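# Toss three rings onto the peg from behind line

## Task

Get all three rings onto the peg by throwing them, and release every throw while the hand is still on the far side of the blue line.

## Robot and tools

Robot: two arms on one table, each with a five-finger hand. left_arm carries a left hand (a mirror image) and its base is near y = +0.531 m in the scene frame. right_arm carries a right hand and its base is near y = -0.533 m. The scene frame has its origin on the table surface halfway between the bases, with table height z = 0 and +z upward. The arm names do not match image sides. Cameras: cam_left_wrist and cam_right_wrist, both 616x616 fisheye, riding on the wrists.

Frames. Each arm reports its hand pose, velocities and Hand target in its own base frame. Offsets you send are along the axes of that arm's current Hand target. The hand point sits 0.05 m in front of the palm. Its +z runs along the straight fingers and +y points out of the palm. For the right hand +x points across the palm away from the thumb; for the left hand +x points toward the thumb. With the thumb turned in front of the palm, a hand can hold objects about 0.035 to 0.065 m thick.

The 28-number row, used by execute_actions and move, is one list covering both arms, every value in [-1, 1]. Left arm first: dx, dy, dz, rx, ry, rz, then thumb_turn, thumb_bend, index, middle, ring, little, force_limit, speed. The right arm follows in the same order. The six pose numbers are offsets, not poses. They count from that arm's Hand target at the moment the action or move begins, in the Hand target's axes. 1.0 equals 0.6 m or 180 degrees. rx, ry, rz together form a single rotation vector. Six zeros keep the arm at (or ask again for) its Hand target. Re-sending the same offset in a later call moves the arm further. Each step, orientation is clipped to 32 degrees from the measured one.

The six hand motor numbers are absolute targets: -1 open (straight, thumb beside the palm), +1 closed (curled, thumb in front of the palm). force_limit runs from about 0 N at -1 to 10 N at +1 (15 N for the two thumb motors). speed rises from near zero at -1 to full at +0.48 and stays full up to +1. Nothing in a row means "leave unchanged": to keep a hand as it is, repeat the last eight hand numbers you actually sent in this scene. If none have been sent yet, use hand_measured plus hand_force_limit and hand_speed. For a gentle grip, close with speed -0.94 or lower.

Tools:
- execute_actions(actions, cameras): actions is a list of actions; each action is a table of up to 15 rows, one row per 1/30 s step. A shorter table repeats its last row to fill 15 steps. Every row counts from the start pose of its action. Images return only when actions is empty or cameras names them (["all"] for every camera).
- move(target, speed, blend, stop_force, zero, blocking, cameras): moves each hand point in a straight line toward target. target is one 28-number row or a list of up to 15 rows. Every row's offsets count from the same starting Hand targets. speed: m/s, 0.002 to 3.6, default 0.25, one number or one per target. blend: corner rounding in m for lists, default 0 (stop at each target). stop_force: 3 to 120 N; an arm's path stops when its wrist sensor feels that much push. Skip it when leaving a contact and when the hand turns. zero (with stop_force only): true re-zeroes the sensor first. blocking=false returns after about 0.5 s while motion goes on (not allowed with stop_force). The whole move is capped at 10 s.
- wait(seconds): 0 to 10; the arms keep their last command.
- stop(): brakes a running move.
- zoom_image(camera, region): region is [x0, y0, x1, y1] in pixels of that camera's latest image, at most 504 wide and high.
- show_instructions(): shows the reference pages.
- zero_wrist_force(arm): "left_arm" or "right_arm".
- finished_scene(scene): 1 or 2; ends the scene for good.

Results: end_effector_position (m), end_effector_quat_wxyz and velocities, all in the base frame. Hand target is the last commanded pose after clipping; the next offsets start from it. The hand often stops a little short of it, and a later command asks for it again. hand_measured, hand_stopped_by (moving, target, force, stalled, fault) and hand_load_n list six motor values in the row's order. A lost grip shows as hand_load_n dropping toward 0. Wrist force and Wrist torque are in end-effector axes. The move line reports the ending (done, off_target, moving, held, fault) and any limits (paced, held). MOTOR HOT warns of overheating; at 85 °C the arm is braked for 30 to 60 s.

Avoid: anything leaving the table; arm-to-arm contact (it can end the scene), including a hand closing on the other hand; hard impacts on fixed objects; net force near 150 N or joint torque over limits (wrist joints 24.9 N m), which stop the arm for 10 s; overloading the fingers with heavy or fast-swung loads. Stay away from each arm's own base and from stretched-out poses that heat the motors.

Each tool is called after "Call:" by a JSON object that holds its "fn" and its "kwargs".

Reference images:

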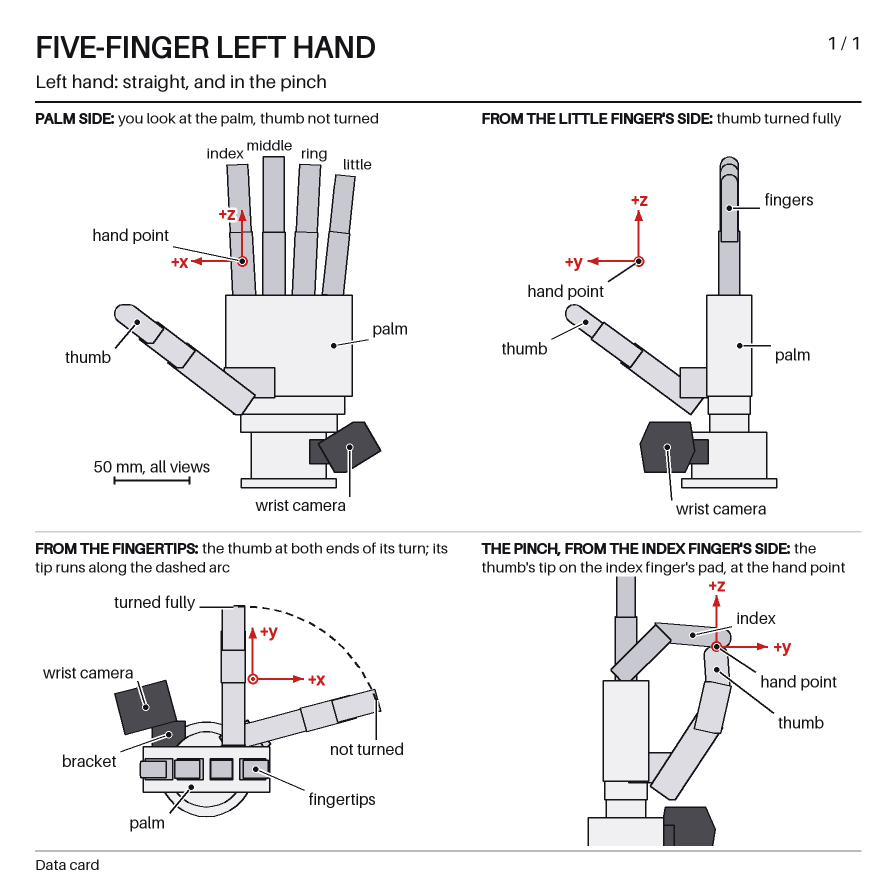

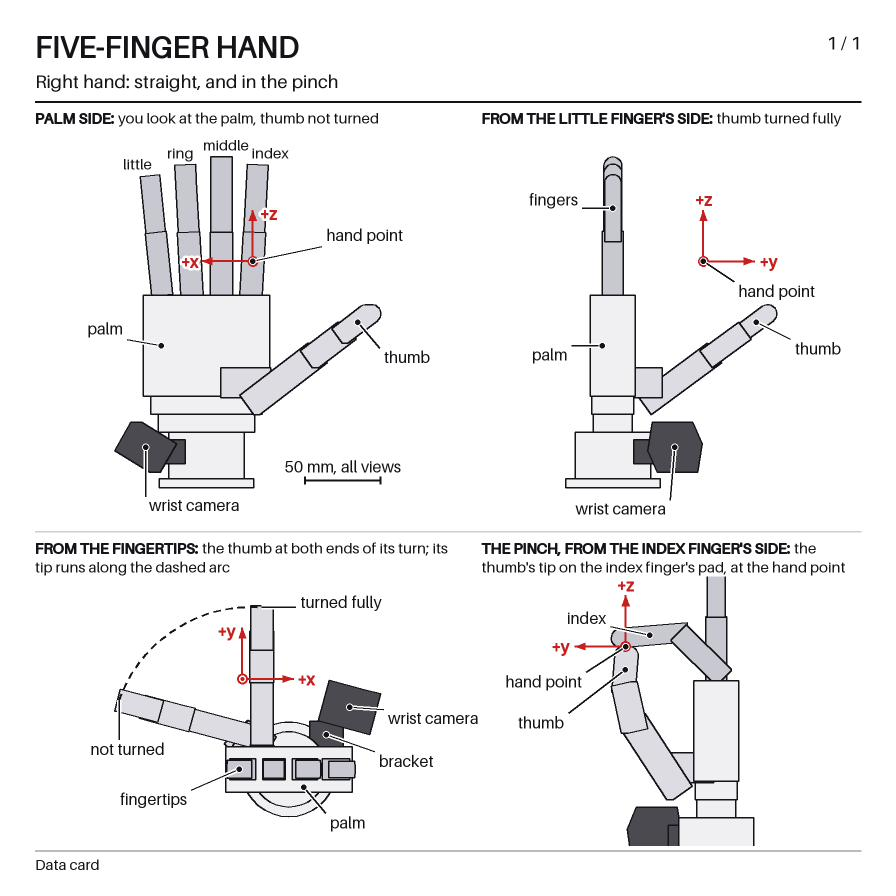

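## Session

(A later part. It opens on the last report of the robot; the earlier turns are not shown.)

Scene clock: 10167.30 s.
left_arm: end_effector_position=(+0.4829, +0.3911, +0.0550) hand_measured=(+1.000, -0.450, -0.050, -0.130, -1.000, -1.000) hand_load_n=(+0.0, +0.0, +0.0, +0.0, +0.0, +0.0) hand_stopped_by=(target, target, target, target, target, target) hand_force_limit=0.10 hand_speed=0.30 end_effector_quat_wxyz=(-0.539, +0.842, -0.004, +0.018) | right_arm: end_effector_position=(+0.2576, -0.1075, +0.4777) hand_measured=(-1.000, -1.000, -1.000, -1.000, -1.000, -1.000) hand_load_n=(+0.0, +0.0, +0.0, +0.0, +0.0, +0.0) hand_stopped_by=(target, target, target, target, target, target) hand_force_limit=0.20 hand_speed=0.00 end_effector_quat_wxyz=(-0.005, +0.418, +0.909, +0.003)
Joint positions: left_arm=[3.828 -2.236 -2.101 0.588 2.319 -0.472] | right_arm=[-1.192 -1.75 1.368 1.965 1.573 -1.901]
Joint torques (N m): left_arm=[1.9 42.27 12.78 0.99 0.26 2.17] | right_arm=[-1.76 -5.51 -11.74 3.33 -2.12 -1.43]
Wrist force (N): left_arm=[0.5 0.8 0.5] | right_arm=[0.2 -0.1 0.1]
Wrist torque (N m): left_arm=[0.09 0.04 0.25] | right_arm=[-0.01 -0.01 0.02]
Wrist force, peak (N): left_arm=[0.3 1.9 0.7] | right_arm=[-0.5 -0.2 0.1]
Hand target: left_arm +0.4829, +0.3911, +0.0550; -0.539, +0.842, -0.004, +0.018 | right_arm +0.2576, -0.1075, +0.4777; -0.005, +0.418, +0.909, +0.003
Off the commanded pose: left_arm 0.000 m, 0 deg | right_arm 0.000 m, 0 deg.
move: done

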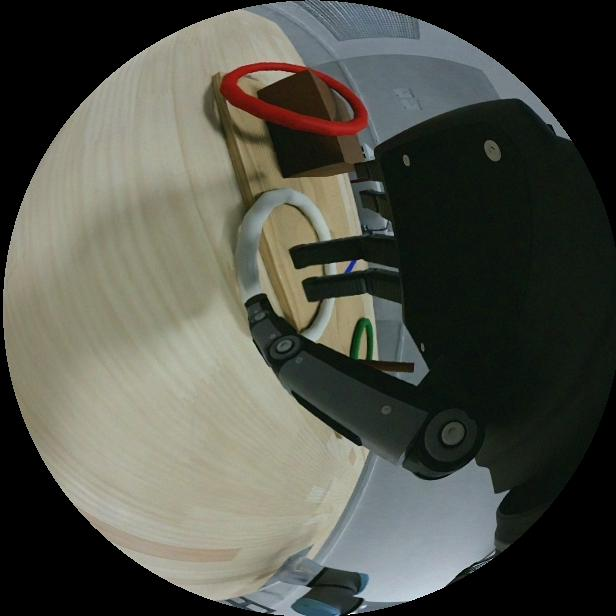

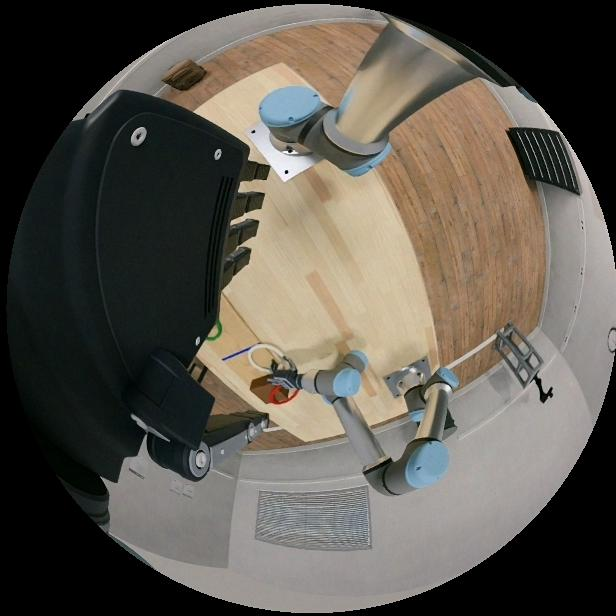

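Call:
{"fn": "move", "kwargs": {"target": [-0.0012,0.0432,0.02,0,0,0,1,-0.45,-0.05,-0.13,-1,-1,0.1,0.3,0,0,0,0,0,0,-1,-1,-1,-1,-1,-1,0.2,0], "speed": 0.025, "stop_force": 3, "cameras": ["cam_left_wrist"]}}

Call:
{"fn": "zoom_image", "kwargs": {"camera": "cam_left_wrist", "region": [180, 180, 380, 380]}}

Scene clock: 10221.23 s.
left_arm: end_effector_position=(+0.4829, +0.3911, +0.0264) hand_measured=(+1.000, -0.450, -0.050, -0.130, -1.000, -1.000) hand_load_n=(+0.0, +0.0, +0.0, +0.0, +0.0, +0.0) hand_stopped_by=(target, target, target, target, target, target) hand_force_limit=0.10 hand_speed=0.30 end_effector_quat_wxyz=(-0.539, +0.842, -0.004, +0.018) | right_arm: end_effector_position=(+0.2576, -0.1075, +0.4777) hand_measured=(-1.000, -1.000, -1.000, -1.000, -1.000, -1.000) hand_load_n=(+0.0, +0.0, +0.0, +0.0, +0.0, +0.0) hand_stopped_by=(target, target, target, target, target, target) hand_force_limit=0.20 hand_speed=0.00 end_effector_quat_wxyz=(-0.005, +0.418, +0.909, +0.003)
Joint positions: left_arm=[3.828 -2.31 -2.092 0.652 2.319 -0.472] | right_arm=[-1.192 -1.75 1.368 1.965 1.573 -1.901]
Joint torques (N m): left_arm=[2.36 53.09 0.17 0.23 0.2 0.57] | right_arm=[-6.52 -5.28 -11.94 3.27 -2.14 -1.44]
Wrist force (N): left_arm=[0.4 0.6 0.3] | right_arm=[-0.2 -0.3 0.2]
Wrist torque (N m): left_arm=[0.07 0.05 0.24] | right_arm=[-0.05 0.05 -0.01]
Wrist force, peak (N): left_arm=[0.5 1.2 0.6] | right_arm=[-0.7 0.1 0.0]
Hand target: left_arm +0.4829, +0.3911, +0.0264; -0.539, +0.842, -0.004, +0.018 | right_arm +0.2576, -0.1075, +0.4777; -0.005, +0.418, +0.909, +0.003
Off the commanded pose: left_arm 0.000 m, 0 deg | right_arm 0.000 m, 0 deg.
move: done
Images, in order (width x height): cam_left_wrist 616x616.

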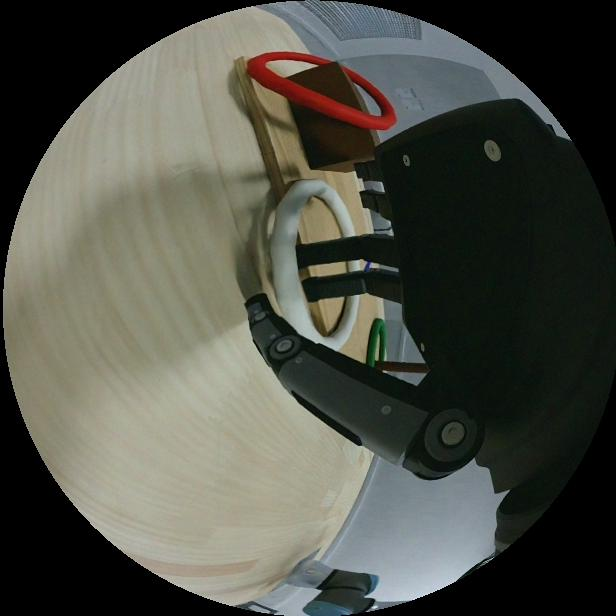

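Scaled by 2.520 from the camera's 616x616 image, which has a finer 880x880 frame.

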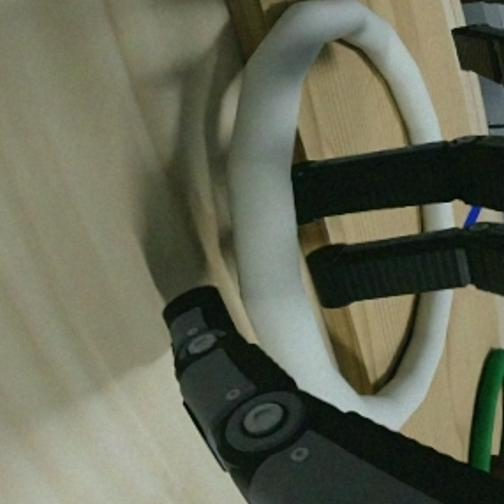

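Call:
{"fn": "move", "kwargs": {"target": [0,-0.0042,0.0091,0,0,0,1,-0.45,-0.05,-0.13,-1,-1,0.1,0.3,0,0,0,0,0,0,-1,-1,-1,-1,-1,-1,0.2,0], "speed": 0.02, "stop_force": 3, "cameras": ["cam_left_wrist"]}}

Call:
{"fn": "zoom_image", "kwargs": {"camera": "cam_left_wrist", "region": [180, 180, 380, 380]}}

Scene clock: 10237.73 s.
left_arm: end_effector_position=(+0.4831, +0.3971, +0.0264) hand_measured=(+1.000, -0.450, -0.050, -0.130, -1.000, -1.000) hand_load_n=(+0.0, +0.0, +0.0, +0.0, +0.0, +0.0) hand_stopped_by=(target, target, target, target, target, target) hand_force_limit=0.10 hand_speed=0.30 end_effector_quat_wxyz=(-0.539, +0.842, -0.004, +0.018) | right_arm: end_effector_position=(+0.2576, -0.1075, +0.4777) hand_measured=(-1.000, -1.000, -1.000, -1.000, -1.000, -1.000) hand_load_n=(+0.0, +0.0, +0.0, +0.0, +0.0, +0.0) hand_stopped_by=(target, target, target, target, target, target) hand_force_limit=0.20 hand_speed=0.00 end_effector_quat_wxyz=(-0.005, +0.418, +0.909, +0.003)
Joint positions: left_arm=[3.837 -2.313 -2.084 0.652 2.311 -0.464] | right_arm=[-1.192 -1.75 1.368 1.965 1.573 -1.901]
Joint torques (N m): left_arm=[-6.87 48.45 0.69 1.14 1.84 -1.72] | right_arm=[-6.69 -5.92 -11.82 3.37 -2 -1.44]
Wrist force (N): left_arm=[0.6 0.7 0.5] | right_arm=[0.0 0.0 0.0]
Wrist torque (N m): left_arm=[0.07 0.02 0.09] | right_arm=[0.01 0.02 0.01]
Wrist force, peak (N): left_arm=[0.9 0.8 0.5] | right_arm=[-0.5 -0.4 0.0]
Hand target: left_arm +0.4831, +0.3971, +0.0264; -0.539, +0.842, -0.004, +0.018 | right_arm +0.2576, -0.1075, +0.4777; -0.005, +0.418, +0.909, +0.003
Off the commanded pose: left_arm 0.000 m, 0 deg | right_arm 0.000 m, 0 deg.
move: done
Images, in order (width x height): cam_left_wrist 616x616.

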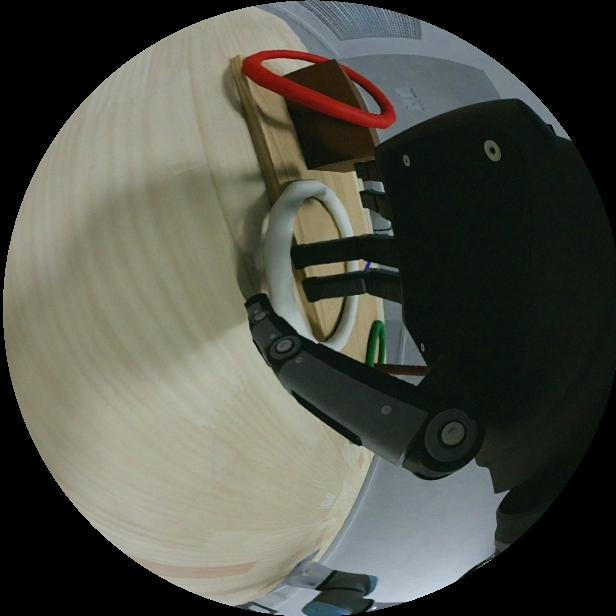

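Scaled by 2.520 from the camera's 616x616 image, which has a finer 880x880 frame.

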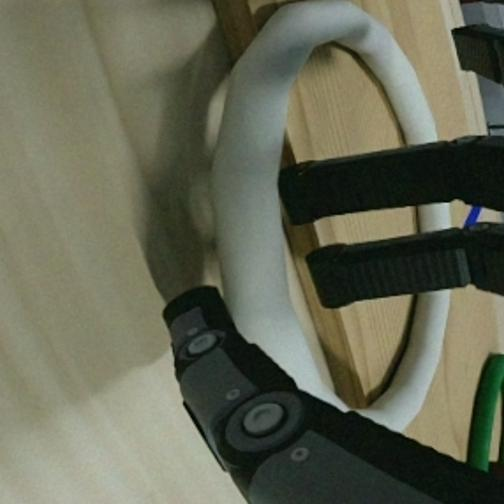

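Call:
{"fn": "move", "kwargs": {"target": [0,-0.0028,0.0061,0,0,0,1,-0.45,-0.05,-0.13,-1,-1,0.1,0.3,0,0,0,0,0,0,-1,-1,-1,-1,-1,-1,0.2,0], "speed": 0.02, "stop_force": 3, "cameras": []}}

Call:
{"fn": "execute_actions", "kwargs": {"actions": [[[0,0,0,0,0,0,1,-0.3,-0.05,-0.13,-1,-1,0.1,-0.8,0,0,0,0,0,0,-1,-1,-1,-1,-1,-1,0.2,0]],[[0,0,0,0,0,0,1,-0.3,-0.05,-0.13,-1,-1,0.1,-0.8,0,0,0,0,0,0,-1,-1,-1,-1,-1,-1,0.2,0]]], "cameras": ["cam_left_wrist"]}}

Call:
{"fn": "zoom_image", "kwargs": {"camera": "cam_left_wrist", "region": [180, 180, 380, 380]}}

Scene clock: 10251.97 s.
left_arm: end_effector_position=(+0.4832, +0.4002, +0.0264) hand_measured=(+1.000, -0.450, -0.050, -0.130, -1.000, -1.000) hand_load_n=(+0.0, +0.0, +0.0, -3.5, +0.0, +0.0) hand_stopped_by=(target, target, target, target, target, target) hand_force_limit=0.10 hand_speed=0.30 end_effector_quat_wxyz=(-0.539, +0.842, -0.004, +0.018) | right_arm: end_effector_position=(+0.2576, -0.1075, +0.4777) hand_measured=(-1.000, -1.000, -1.000, -1.000, -1.000, -1.000) hand_load_n=(+0.0, +0.0, +0.0, +0.0, +0.0, +0.0) hand_stopped_by=(target, target, target, target, target, target) hand_force_limit=0.20 hand_speed=0.00 end_effector_quat_wxyz=(-0.005, +0.418, +0.909, +0.003)
Joint positions: left_arm=[3.842 -2.314 -2.079 0.651 2.307 -0.46] | right_arm=[-1.192 -1.75 1.368 1.965 1.573 -1.901]
Joint torques (N m): left_arm=[-5.08 52.09 0.29 3.96 2 -2.01] | right_arm=[-6.62 -5.53 -12.26 3.28 -2.06 -1.37]
Wrist force (N): left_arm=[1.3 -0.4 -3.3] | right_arm=[0.0 -0.2 -0.1]
Wrist torque (N m): left_arm=[0.06 -0.04 0.14] | right_arm=[-0.02 0.02 0.01]
Wrist force, peak (N): left_arm=[0.6 0.3 -4.5] | right_arm=[-0.3 -0.3 0.2]
Hand target: left_arm +0.4832, +0.4002, +0.0265; -0.539, +0.842, -0.004, +0.018 (not the last commanded pose) | right_arm +0.2576, -0.1075, +0.4777; -0.005, +0.418, +0.909, +0.003
Off the commanded pose: left_arm 0.001 m, 0 deg | right_arm 0.000 m, 0 deg.
move: contact (left_arm)
No camera images: "cameras" was empty.

Scene clock: 10253.17 s.
left_arm: end_effector_position=(+0.4832, +0.4002, +0.0265) hand_measured=(+1.000, -0.300, -0.050, -0.130, -1.000, -1.000) hand_load_n=(+0.0, +0.0, +0.0, -3.5, +0.0, +0.0) hand_stopped_by=(target, target, target, target, target, target) hand_force_limit=0.10 hand_speed=-0.80 end_effector_quat_wxyz=(-0.539, +0.842, -0.004, +0.018) | right_arm: end_effector_position=(+0.2576, -0.1075, +0.4777) hand_measured=(-1.000, -1.000, -1.000, -1.000, -1.000, -1.000) hand_load_n=(+0.0, +0.0, +0.0, +0.0, +0.0, +0.0) hand_stopped_by=(target, target, target, target, target, target) hand_force_limit=0.20 hand_speed=0.00 end_effector_quat_wxyz=(-0.005, +0.418, +0.909, +0.003)
Joint positions: left_arm=[3.842 -2.314 -2.079 0.651 2.307 -0.46] | right_arm=[-1.192 -1.75 1.368 1.965 1.573 -1.901]
Joint torques (N m): left_arm=[-5.07 52.15 1.68 3.97 1.99 -2.04] | right_arm=[-6.86 -6.23 -11.78 3.16 -2.07 -1.46]
Wrist force (N): left_arm=[1.5 -0.6 -3.2] | right_arm=[-0.1 0.1 0.1]
Wrist torque (N m): left_arm=[0.03 -0.06 0.16] | right_arm=[0.02 0.04 0.01]
Wrist force, peak (N): left_arm=[1.4 -0.2 -3.5] | right_arm=[-0.3 -0.2 0.3]
Hand target: left_arm +0.4832, +0.4002, +0.0265; -0.539, +0.842, -0.004, +0.018 | right_arm +0.2576, -0.1075, +0.4777; -0.005, +0.418, +0.909, +0.003
Off the commanded pose: left_arm 0.000 m, 0 deg | right_arm 0.000 m, 0 deg.
Step readings (end_effector_position of left_arm | right_arm):
0: (+0.4832, +0.4002, +0.0264) | (+0.2576, -0.1075, +0.4777)
1: (+0.4832, +0.4002, +0.0264) | (+0.2576, -0.1075, +0.4777)
2: (+0.4832, +0.4002, +0.0264) | (+0.2576, -0.1075, +0.4777)
4: (+0.4832, +0.4002, +0.0264) | (+0.2576, -0.1075, +0.4777)
8: (+0.4832, +0.4002, +0.0264) | (+0.2576, -0.1075, +0.4777)
15: (+0.4832, +0.4002, +0.0265) | (+0.2576, -0.1075, +0.4777)
16: (+0.4832, +0.4002, +0.0265) | (+0.2576, -0.1075, +0.4777)
17: (+0.4832, +0.4002, +0.0265) | (+0.2576, -0.1075, +0.4777)
19: (+0.4832, +0.4002, +0.0265) | (+0.2576, -0.1075, +0.4777)
23: (+0.4832, +0.4002, +0.0265) | (+0.2576, -0.1075, +0.4777)
30: (+0.4832, +0.4002, +0.0265) | (+0.2576, -0.1075, +0.4777)
Images, in order (width x height): cam_left_wrist 616x616.

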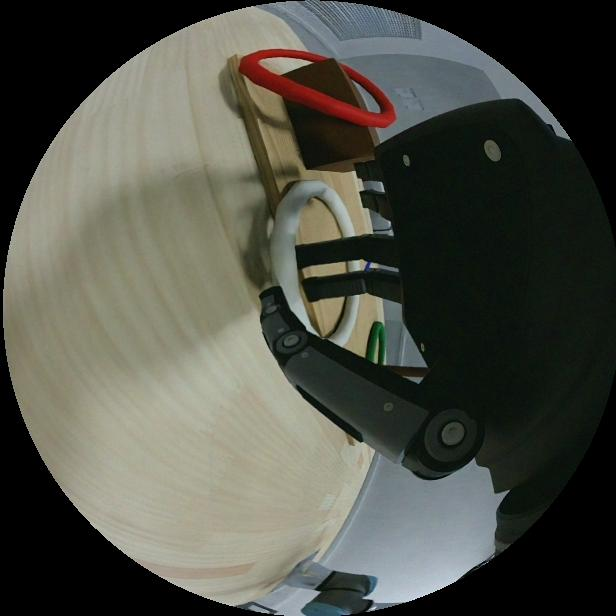

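Scaled by 2.520 from the camera's 616x616 image, which has a finer 880x880 frame.

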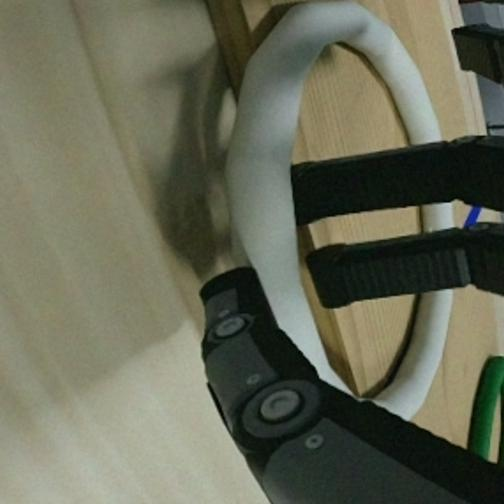

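Call:
{"fn": "execute_actions", "kwargs": {"actions": [[[0,0,0,0,0,0,1,-0.3,0.4,0.4,-1,-1,0,-0.92,0,0,0,0,0,0,-1,-1,-1,-1,-1,-1,0.2,0]],[[0,0,0,0,0,0,1,-0.3,0.4,0.4,-1,-1,0,-0.92,0,0,0,0,0,0,-1,-1,-1,-1,-1,-1,0.2,0]],[[0,0,0,0,0,0,1,-0.3,0.4,0.4,-1,-1,0,-0.92,0,0,0,0,0,0,-1,-1,-1,-1,-1,-1,0.2,0]]], "cameras": ["cam_left_wrist"]}}

Call:
{"fn": "zoom_image", "kwargs": {"camera": "cam_left_wrist", "region": [180, 180, 380, 380]}}

Scene clock: 10265.37 s.
left_arm: end_effector_position=(+0.4832, +0.4002, +0.0265) hand_measured=(+1.000, -0.302, +0.142, +0.062, -1.000, -1.000) hand_load_n=(+1.5, +5.5, +5.0, +5.5, +0.0, +0.0) hand_stopped_by=(target, target, force, force, target, target) hand_force_limit=0.00 hand_speed=-0.92 end_effector_quat_wxyz=(-0.539, +0.842, -0.004, +0.018) | right_arm: end_effector_position=(+0.2576, -0.1075, +0.4777) hand_measured=(-1.000, -1.000, -1.000, -1.000, -1.000, -1.000) hand_load_n=(+0.0, +0.0, +0.0, +0.0, +0.0, +0.0) hand_stopped_by=(target, target, target, target, target, target) hand_force_limit=0.20 hand_speed=0.00 end_effector_quat_wxyz=(-0.005, +0.418, +0.909, +0.003)
Joint positions: left_arm=[3.842 -2.314 -2.079 0.651 2.307 -0.46] | right_arm=[-1.192 -1.75 1.368 1.965 1.573 -1.901]
Joint torques (N m): left_arm=[-0.33 51.85 10.03 3.89 0.91 -1.91] | right_arm=[-6.26 -6.42 -11.8 3.24 -2.05 -1.46]
Wrist force (N): left_arm=[0.6 1.4 0.6] | right_arm=[-0.1 -0.1 0.2]
Wrist torque (N m): left_arm=[0.09 0.01 0.10] | right_arm=[-0.03 0.02 0.00]
Wrist force, peak (N): left_arm=[1.2 -0.2 -3.7] | right_arm=[-0.4 -0.3 -0.1]
Hand target: left_arm +0.4832, +0.4002, +0.0265; -0.539, +0.842, -0.004, +0.018 | right_arm +0.2576, -0.1075, +0.4777; -0.005, +0.418, +0.909, +0.003
Off the commanded pose: left_arm 0.000 m, 0 deg | right_arm 0.000 m, 0 deg.
Step readings (end_effector_position of left_arm | right_arm):
0: (+0.4832, +0.4002, +0.0265) | (+0.2576, -0.1075, +0.4777)
1: (+0.4832, +0.4002, +0.0265) | (+0.2576, -0.1075, +0.4777)
2: (+0.4832, +0.4002, +0.0265) | (+0.2576, -0.1075, +0.4777)
4: (+0.4832, +0.4002, +0.0265) | (+0.2576, -0.1075, +0.4777)
8: (+0.4832, +0.4002, +0.0265) | (+0.2576, -0.1075, +0.4777)
15: (+0.4832, +0.4002, +0.0265) | (+0.2576, -0.1075, +0.4777)
16: (+0.4832, +0.4002, +0.0265) | (+0.2576, -0.1075, +0.4777)
17: (+0.4832, +0.4002, +0.0265) | (+0.2576, -0.1075, +0.4777)
19: (+0.4832, +0.4002, +0.0265) | (+0.2576, -0.1075, +0.4777)
23: (+0.4832, +0.4002, +0.0265) | (+0.2576, -0.1075, +0.4777)
30: (+0.4832, +0.4002, +0.0265) | (+0.2576, -0.1075, +0.4777)
31: (+0.4832, +0.4002, +0.0265) | (+0.2576, -0.1075, +0.4777)
32: (+0.4832, +0.4002, +0.0265) | (+0.2576, -0.1075, +0.4777)
34: (+0.4832, +0.4002, +0.0265) | (+0.2576, -0.1075, +0.4777)
38: (+0.4832, +0.4002, +0.0265) | (+0.2576, -0.1075, +0.4777)
45: (+0.4832, +0.4002, +0.0265) | (+0.2576, -0.1075, +0.4777)
Images, in order (width x height): cam_left_wrist 616x616.

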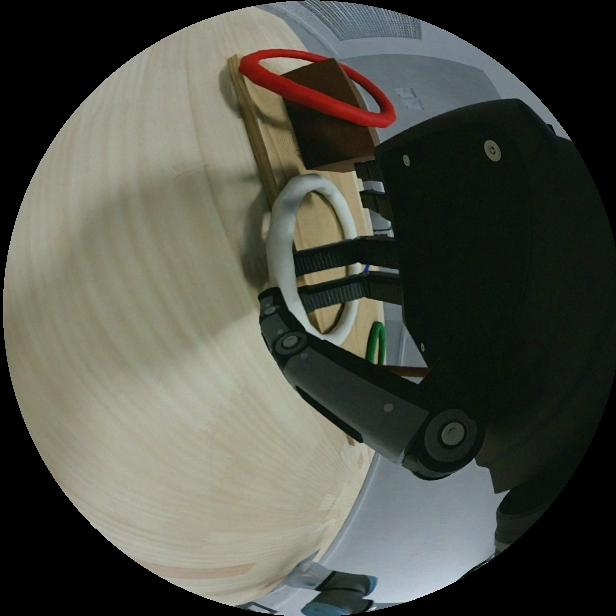

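Scaled by 2.520 from the camera's 616x616 image, which has a finer 880x880 frame.

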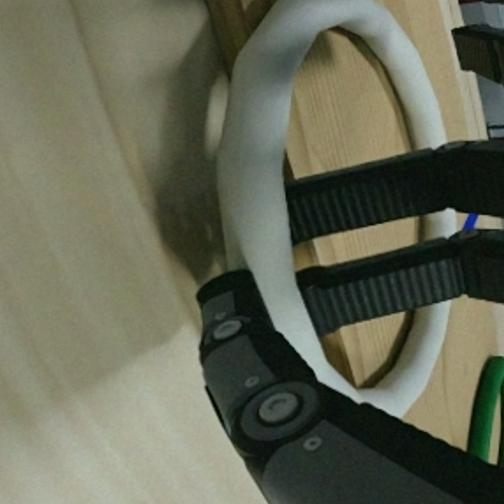

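Call:
{"fn": "move", "kwargs": {"target": [0.0042,-0.1512,-0.0701,0,0,0,1,-0.3,0.4,0.4,-1,-1,0,-0.92,0,0,0,0,0,0,-1,-1,-1,-1,-1,-1,0.2,0], "speed": 0.08, "cameras": ["all"]}}

Call:
{"fn": "zoom_image", "kwargs": {"camera": "cam_right_wrist", "region": [210, 310, 310, 410]}}

Scene clock: 10275.97 s.
left_arm: end_effector_position=(+0.4831, +0.4001, +0.1266) hand_measured=(+1.000, -0.300, +0.142, +0.062, -1.000, -1.000) hand_load_n=(+0.0, +1.0, +0.0, +1.5, +0.0, +0.0) hand_stopped_by=(target, target, force, force, target, target) hand_force_limit=0.00 hand_speed=-0.92 end_effector_quat_wxyz=(-0.539, +0.842, -0.004, +0.018) | right_arm: end_effector_position=(+0.2576, -0.1075, +0.4777) hand_measured=(-1.000, -1.000, -1.000, -1.000, -1.000, -1.000) hand_load_n=(+0.0, +0.0, +0.0, +0.0, +0.0, +0.0) hand_stopped_by=(target, target, target, target, target, target) hand_force_limit=0.20 hand_speed=0.00 end_effector_quat_wxyz=(-0.005, +0.418, +0.909, +0.003)
Joint positions: left_arm=[3.842 -2.069 -2.086 0.413 2.307 -0.46] | right_arm=[-1.192 -1.75 1.368 1.965 1.573 -1.901]
Joint torques (N m): left_arm=[-6.64 28.12 8.21 5.13 1.89 -1.98] | right_arm=[-6.23 -6.43 -11.87 3.23 -2.02 -1.4]
Wrist force (N): left_arm=[0.9 1.0 0.6] | right_arm=[-0.1 -0.2 -0.1]
Wrist torque (N m): left_arm=[0.05 0.04 0.12] | right_arm=[-0.02 0.03 0.00]
Wrist force, peak (N): left_arm=[0.7 2.2 0.8] | right_arm=[-0.4 -0.3 0.2]
Hand target: left_arm +0.4830, +0.4000, +0.1265; -0.539, +0.842, -0.004, +0.018 | right_arm +0.2576, -0.1075, +0.4777; -0.005, +0.418, +0.909, +0.003
Off the commanded pose: left_arm 0.000 m, 0 deg | right_arm 0.000 m, 0 deg.
move: done

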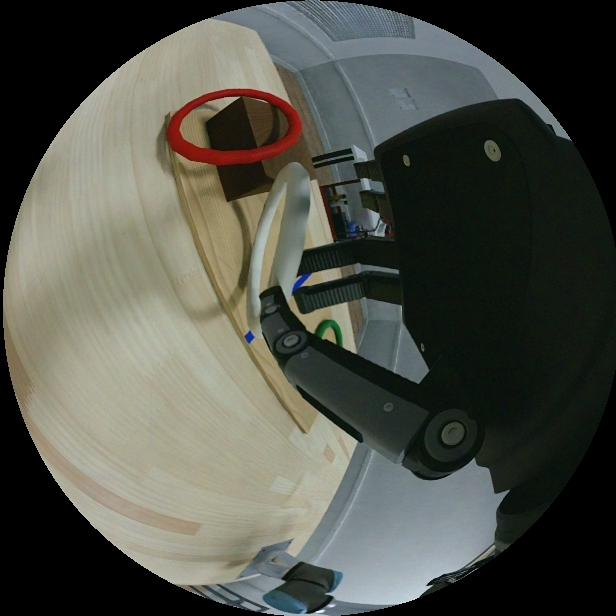

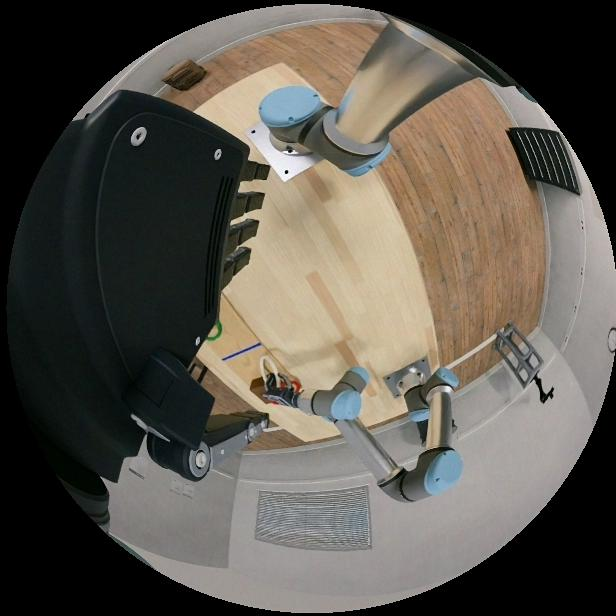

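Scaled by 5.040 from the camera's 616x616 image, which has a finer 880x880 frame.

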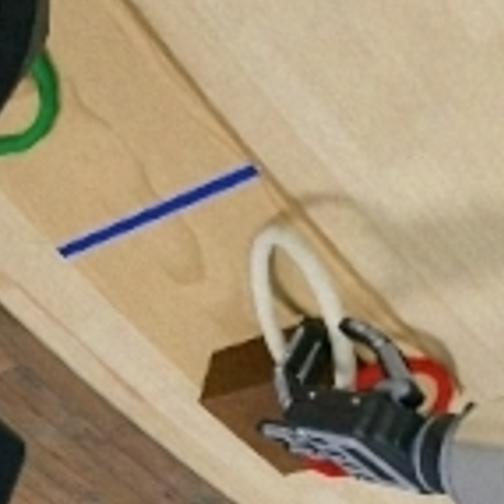

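Call:
{"fn": "move", "kwargs": {"target": [-0.0042,0.1497,0.0694,0,0,0,1,-0.3,0.4,0.4,-1,-1,0,-0.92,0,0,0,0,0,0,-1,-1,-1,-1,-1,-1,0.2,0], "speed": 0.04, "stop_force": 4, "cameras": ["all"]}}

Call:
{"fn": "zoom_image", "kwargs": {"camera": "cam_left_wrist", "region": [180, 140, 420, 380]}}

Call:
{"fn": "zoom_image", "kwargs": {"camera": "cam_right_wrist", "region": [210, 310, 310, 410]}}

Scene clock: 10293.57 s.
left_arm: end_effector_position=(+0.4831, +0.4002, +0.0272) hand_measured=(+1.000, -0.300, +0.142, +0.062, -1.000, -1.000) hand_load_n=(-0.5, -0.5, +0.0, +0.0, +0.0, +0.0) hand_stopped_by=(target, target, force, force, target, target) hand_force_limit=0.00 hand_speed=-0.92 end_effector_quat_wxyz=(-0.539, +0.842, -0.004, +0.018) | right_arm: end_effector_position=(+0.2576, -0.1075, +0.4777) hand_measured=(-1.000, -1.000, -1.000, -1.000, -1.000, -1.000) hand_load_n=(+0.0, +0.0, +0.0, +0.0, +0.0, +0.0) hand_stopped_by=(target, target, target, target, target, target) hand_force_limit=0.20 hand_speed=0.00 end_effector_quat_wxyz=(-0.005, +0.418, +0.909, +0.003)
Joint positions: left_arm=[3.842 -2.313 -2.08 0.65 2.307 -0.46] | right_arm=[-1.192 -1.75 1.368 1.965 1.573 -1.901]
Joint torques (N m): left_arm=[3.24 51.75 0.41 -0.24 -0.76 1.13] | right_arm=[-6.56 -6.78 -12.02 3.18 -2.07 -1.44]
Wrist force (N): left_arm=[0.5 -2.0 -1.7] | right_arm=[0.1 0.0 0.2]
Wrist torque (N m): left_arm=[-0.09 -0.01 0.19] | right_arm=[-0.01 0.00 0.02]
Wrist force, peak (N): left_arm=[0.5 -3.0 -2.2] | right_arm=[-0.4 -0.4 -0.1]
Hand target: left_arm +0.4831, +0.4002, +0.0272; -0.539, +0.842, -0.004, +0.018 | right_arm +0.2576, -0.1075, +0.4777; -0.005, +0.418, +0.909, +0.003
Off the commanded pose: left_arm 0.000 m, 0 deg | right_arm 0.000 m, 0 deg.
move: contact (left_arm)

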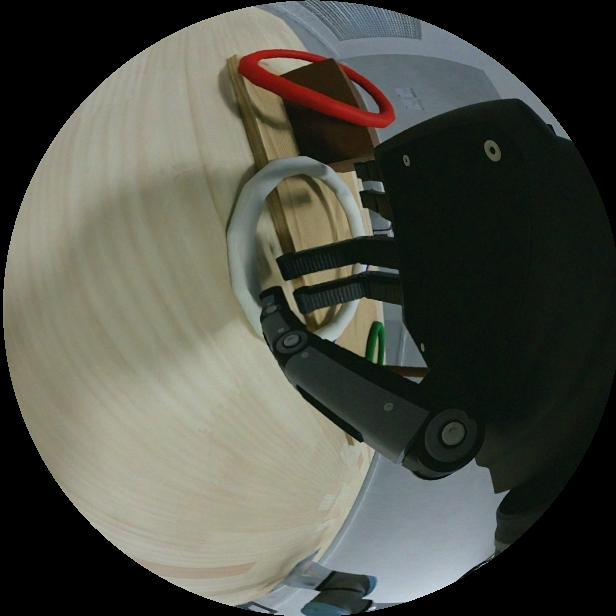

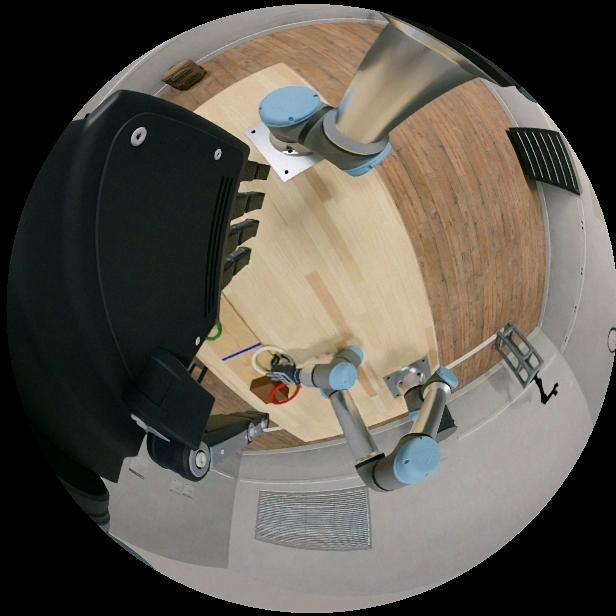

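Scaled by 2.100 from the camera's 616x616 image, which has a finer 880x880 frame.

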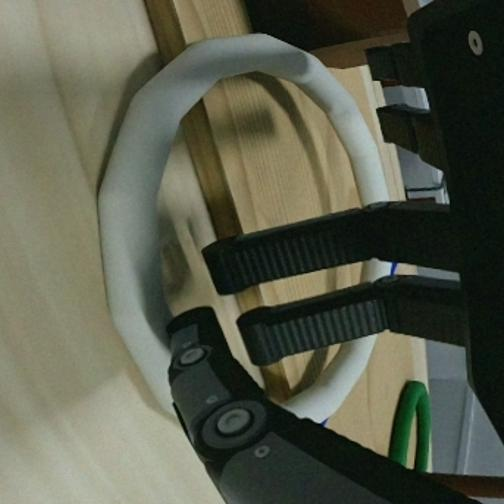

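Scaled by 5.040 from the camera's 616x616 image, which has a finer 880x880 frame.

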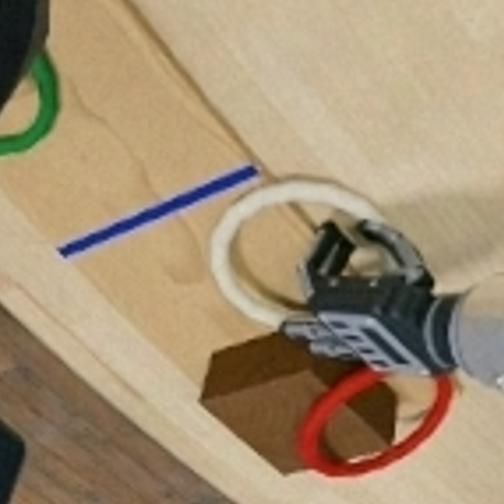

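Call:
{"fn": "move", "kwargs": {"target": [0.0025,-0.0907,-0.0420,0,0,0,1,-0.3,0.4,0.4,-1,-1,0,-0.92,0,0,0,0,0,0,-1,-1,-1,-1,-1,-1,0.2,0], "speed": 0.08, "cameras": ["all"]}}

Call:
{"fn": "zoom_image", "kwargs": {"camera": "cam_right_wrist", "region": [210, 310, 310, 410]}}

Scene clock: 10302.43 s.
left_arm: end_effector_position=(+0.4830, +0.4001, +0.0872) hand_measured=(+1.000, -0.300, +0.142, +0.062, -1.000, -1.000) hand_load_n=(+0.0, +0.0, +0.0, +0.0, +0.0, +0.0) hand_stopped_by=(target, target, force, force, target, target) hand_force_limit=0.00 hand_speed=-0.92 end_effector_quat_wxyz=(-0.539, +0.842, -0.004, +0.018) | right_arm: end_effector_position=(+0.2576, -0.1075, +0.4777) hand_measured=(-1.000, -1.000, -1.000, -1.000, -1.000, -1.000) hand_load_n=(+0.0, +0.0, +0.0, +0.0, +0.0, +0.0) hand_stopped_by=(target, target, target, target, target, target) hand_force_limit=0.20 hand_speed=0.00 end_effector_quat_wxyz=(-0.005, +0.418, +0.909, +0.003)
Joint positions: left_arm=[3.842 -2.162 -2.092 0.512 2.307 -0.46] | right_arm=[-1.192 -1.75 1.368 1.965 1.573 -1.901]
Joint torques (N m): left_arm=[3.68 29.84 13.42 4.96 -0.62 -1.78] | right_arm=[-6.43 -6.56 -11.95 3.21 -2.05 -1.54]
Wrist force (N): left_arm=[0.5 0.7 0.5] | right_arm=[0.0 -0.2 0.0]
Wrist torque (N m): left_arm=[0.08 0.03 0.11] | right_arm=[-0.02 0.03 0.01]
Wrist force, peak (N): left_arm=[0.6 -2.4 -1.7] | right_arm=[-0.5 -0.2 0.2]
Hand target: left_arm +0.4830, +0.4001, +0.0872; -0.539, +0.842, -0.004, +0.018 | right_arm +0.2576, -0.1075, +0.4777; -0.005, +0.418, +0.909, +0.003
Off the commanded pose: left_arm 0.000 m, 0 deg | right_arm 0.000 m, 0 deg.
move: done

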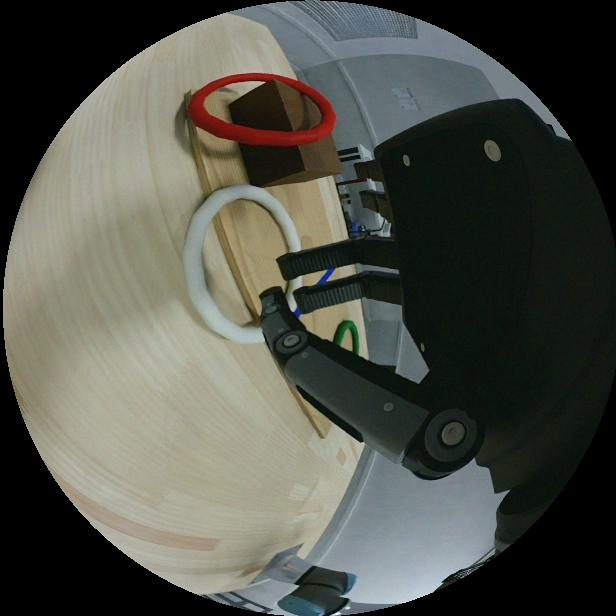

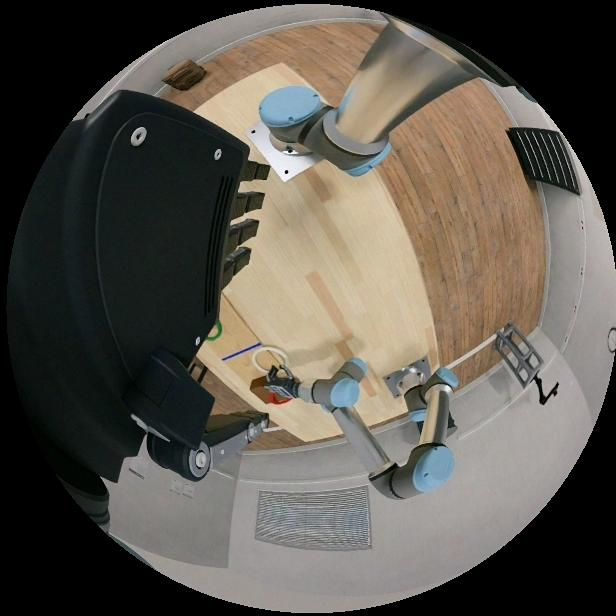

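Scaled by 5.040 from the camera's 616x616 image, which has a finer 880x880 frame.

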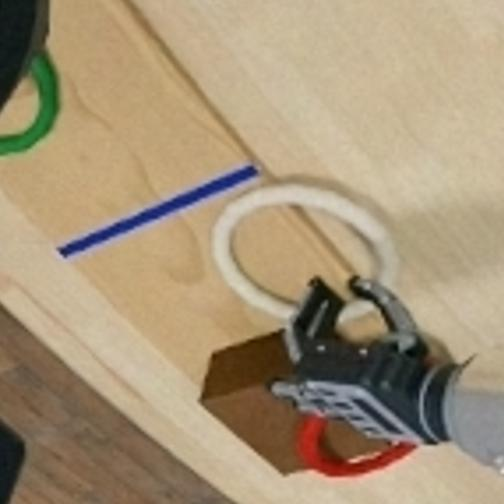

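Call:
{"fn": "move", "kwargs": {"target": [-0.009,0.06,0.017,0,0,0,1,-0.45,-0.05,-0.13,-1,-1,0.1,0.3,0,0,0,0,0,0,-1,-1,-1,-1,-1,-1,0.2,0], "speed": 0.06, "cameras": ["cam_left_wrist"]}}

Call:
{"fn": "zoom_image", "kwargs": {"camera": "cam_left_wrist", "region": [180, 160, 400, 380]}}

Scene clock: 10350.57 s.
left_arm: end_effector_position=(+0.4784, +0.3943, +0.0500) hand_measured=(+1.000, -0.450, -0.050, -0.130, -1.000, -1.000) hand_load_n=(+0.0, +0.5, +0.0, +0.0, -0.5, +0.0) hand_stopped_by=(target, target, target, target, target, target) hand_force_limit=0.10 hand_speed=0.30 end_effector_quat_wxyz=(-0.539, +0.842, -0.004, +0.018) end_effector_velocity=(+0.000, +0.000, +0.000) end_effector_angular_velocity=(-0.002, +0.003, -0.001) | right_arm: end_effector_position=(+0.2576, -0.1075, +0.4777) hand_measured=(-1.000, -1.000, -1.000, -1.000, -1.000, -1.000) hand_load_n=(+0.0, +0.0, +0.0, +0.0, +0.0, +0.0) hand_stopped_by=(target, target, target, target, target, target) hand_force_limit=0.20 hand_speed=0.00 end_effector_quat_wxyz=(-0.005, +0.418, +0.909, +0.003)
Joint positions: left_arm=[3.839 -2.247 -2.107 0.61 2.309 -0.463] | right_arm=[-1.192 -1.75 1.368 1.965 1.573 -1.901]
Joint velocities: left_arm=[0 0.001 0 -0.005 0 0.001] | right_arm=[within noise]
Joint torques (N m): left_arm=[-2.15 51.54 16.35 0.27 1.13 0.9] | right_arm=[-6.57 -6.86 -11.61 3.14 -2 -1.45]
Wrist force (N): left_arm=[0.5 0.6 0.7] | right_arm=[-0.1 0.0 0.1]
Wrist torque (N m): left_arm=[0.05 0.04 0.26] | right_arm=[0.00 0.04 0.00]
Wrist force, peak (N): left_arm=[0.3 1.3 0.8] | right_arm=[-0.3 -0.4 -0.3]
Hand target: left_arm +0.4785, +0.3944, +0.0501; -0.539, +0.842, -0.004, +0.018 | right_arm +0.2576, -0.1075, +0.4777; -0.005, +0.418, +0.909, +0.003
Off the commanded pose: left_arm 0.000 m, 0 deg | right_arm 0.000 m, 0 deg.
move: done
Images, in order (width x height): cam_left_wrist 616x616.

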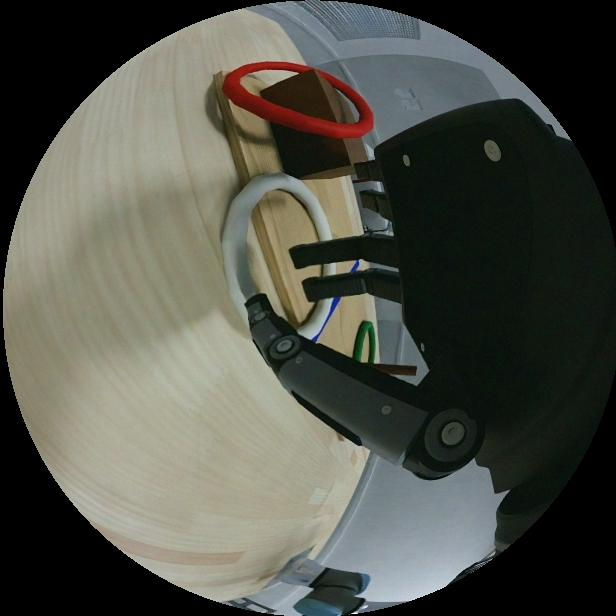

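Scaled by 2.291 from the camera's 616x616 image, which has a finer 880x880 frame.

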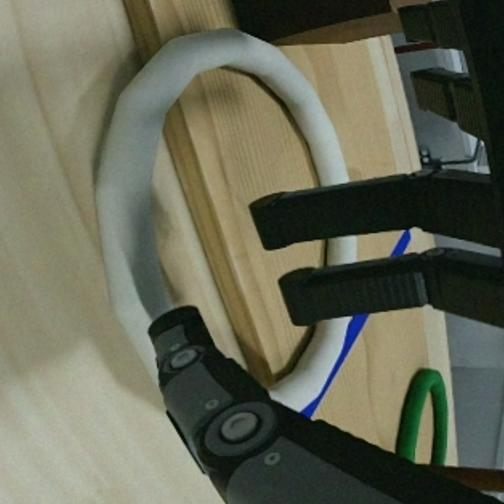

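Call:
{"fn": "move", "kwargs": {"target": [-0.0235,0.0057,-0.0137,0,0,0,1,-0.45,-0.05,-0.13,-0.65,-0.65,0.1,0.3,0,0,0,0,0,0,-1,-1,-1,-1,-1,-1,0.2,0], "speed": 0.06, "cameras": ["cam_left_wrist"]}}

Call:
{"fn": "zoom_image", "kwargs": {"camera": "cam_left_wrist", "region": [180, 160, 400, 380]}}

Scene clock: 10381.53 s.
left_arm: end_effector_position=(+0.4641, +0.3859, +0.0502) hand_measured=(+1.000, -0.450, -0.050, -0.130, -0.650, -0.650) hand_load_n=(+0.0, +0.0, +0.0, +0.0, +0.0, +0.0) hand_stopped_by=(target, target, target, target, target, target) hand_force_limit=0.10 hand_speed=0.30 end_effector_quat_wxyz=(-0.539, +0.842, -0.004, +0.018) end_effector_velocity=(+0.002, +0.001, +0.000) end_effector_angular_velocity=(-0.001, +0.001, -0.001) | right_arm: end_effector_position=(+0.2576, -0.1075, +0.4777) hand_measured=(-1.000, -1.000, -1.000, -1.000, -1.000, -1.000) hand_load_n=(+0.0, +0.0, +0.0, +0.0, +0.0, +0.0) hand_stopped_by=(target, target, target, target, target, target) hand_force_limit=0.20 hand_speed=0.00 end_effector_quat_wxyz=(-0.005, +0.418, +0.909, +0.003)
Joint positions: left_arm=[3.845 -2.232 -2.155 0.646 2.304 -0.458] | right_arm=[-1.192 -1.75 1.368 1.965 1.573 -1.901]
Joint velocities: left_arm=[0 -0.001 0.006 -0.005 -0.001 0.001] | right_arm=[within noise]
Joint torques (N m): left_arm=[-3.46 31.62 16.24 0.21 0.23 1.43] | right_arm=[-5.96 -6.95 -11.5 3.1 -2.02 -1.4]
Wrist force (N): left_arm=[0.8 0.8 0.4] | right_arm=[-0.1 0.0 -0.1]
Wrist torque (N m): left_arm=[0.10 0.00 0.09] | right_arm=[0.02 0.04 0.00]
Wrist force, peak (N): left_arm=[1.1 0.7 0.5] | right_arm=[-0.5 -0.3 0.1]
Hand target: left_arm +0.4641, +0.3859, +0.0501; -0.539, +0.842, -0.004, +0.018 | right_arm +0.2576, -0.1075, +0.4777; -0.005, +0.418, +0.909, +0.003
Off the commanded pose: left_arm 0.000 m, 0 deg | right_arm 0.000 m, 0 deg.
move: done
Images, in order (width x height): cam_left_wrist 616x616.

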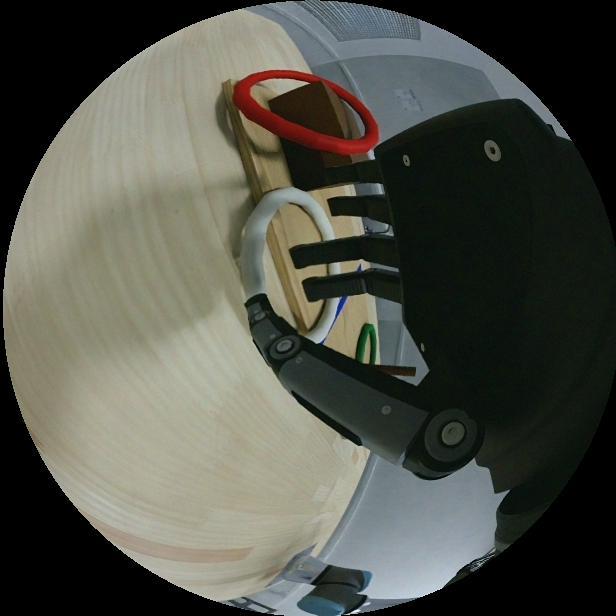

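Scaled by 2.291 from the camera's 616x616 image, which has a finer 880x880 frame.

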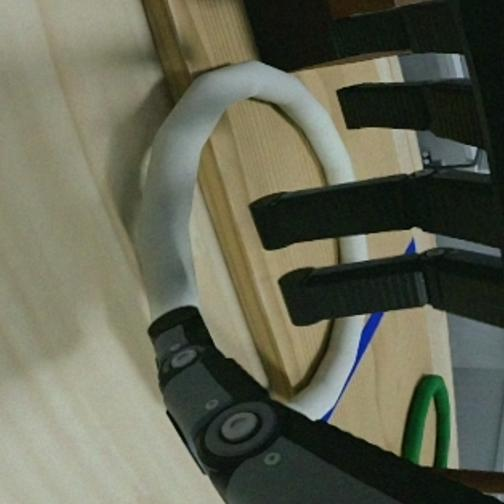

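Call:
{"fn": "move", "kwargs": {"target": [-0.0009,0.0312,0.0144,0,0,0,1,-0.45,-0.05,-0.13,-0.65,-0.65,0.1,0.3,0,0,0,0,0,0,-1,-1,-1,-1,-1,-1,0.2,0], "speed": 0.03, "stop_force": 3, "cameras": ["cam_left_wrist"]}}

Call:
{"fn": "zoom_image", "kwargs": {"camera": "cam_left_wrist", "region": [180, 180, 380, 380]}}

Scene clock: 10411.50 s.
left_arm: end_effector_position=(+0.4642, +0.3859, +0.0295) hand_measured=(+1.000, -0.450, -0.050, -0.130, -0.650, -0.650) hand_load_n=(+0.0, +0.0, +0.0, +0.0, +0.0, +0.0) hand_stopped_by=(target, target, target, target, target, target) hand_force_limit=0.10 hand_speed=0.30 end_effector_quat_wxyz=(-0.539, +0.842, -0.004, +0.018) | right_arm: end_effector_position=(+0.2576, -0.1075, +0.4777) hand_measured=(-1.000, -1.000, -1.000, -1.000, -1.000, -1.000) hand_load_n=(+0.0, +0.0, +0.0, +0.0, +0.0, +0.0) hand_stopped_by=(target, target, target, target, target, target) hand_force_limit=0.20 hand_speed=0.00 end_effector_quat_wxyz=(-0.005, +0.418, +0.909, +0.003)
Joint positions: left_arm=[3.845 -2.287 -2.147 0.694 2.304 -0.458] | right_arm=[-1.192 -1.75 1.368 1.965 1.573 -1.901]
Joint torques (N m): left_arm=[-4.72 51.7 -0.19 0.19 1.82 1.9] | right_arm=[-6.06 -7.57 -11.68 3.14 -2.07 -1.48]
Wrist force (N): left_arm=[0.5 0.6 0.3] | right_arm=[-0.1 0.0 -0.1]
Wrist torque (N m): left_arm=[0.07 0.02 0.09] | right_arm=[0.00 0.05 0.00]
Wrist force, peak (N): left_arm=[0.7 1.2 0.5] | right_arm=[-0.3 -0.5 0.3]
Hand target: left_arm +0.4642, +0.3859, +0.0294; -0.539, +0.842, -0.004, +0.018 | right_arm +0.2576, -0.1075, +0.4777; -0.005, +0.418, +0.909, +0.003
Off the commanded pose: left_arm 0.000 m, 0 deg | right_arm 0.000 m, 0 deg.
move: done
Images, in order (width x height): cam_left_wrist 616x616.

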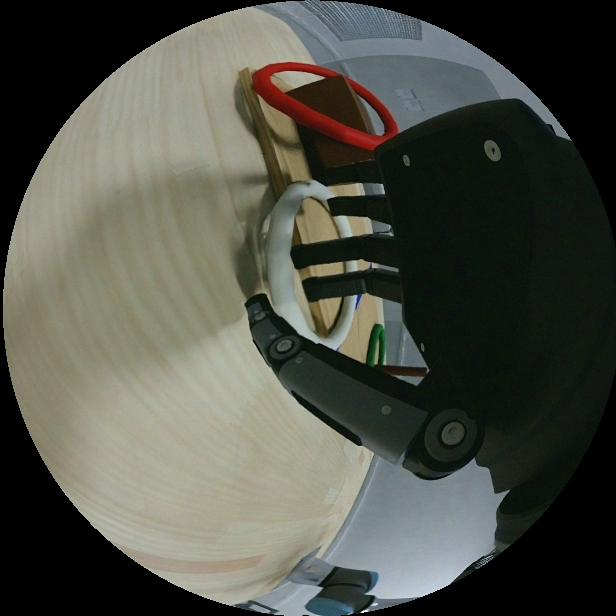

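Scaled by 2.520 from the camera's 616x616 image, which has a finer 880x880 frame.

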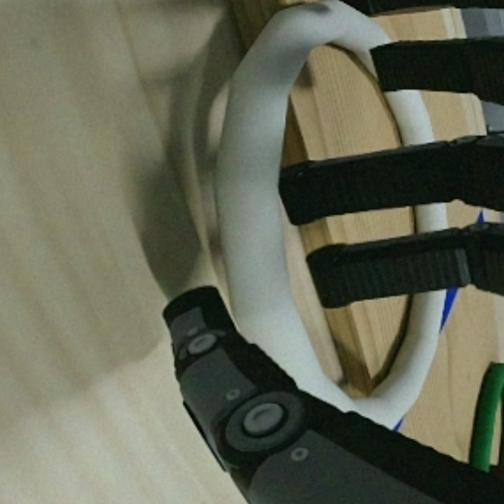

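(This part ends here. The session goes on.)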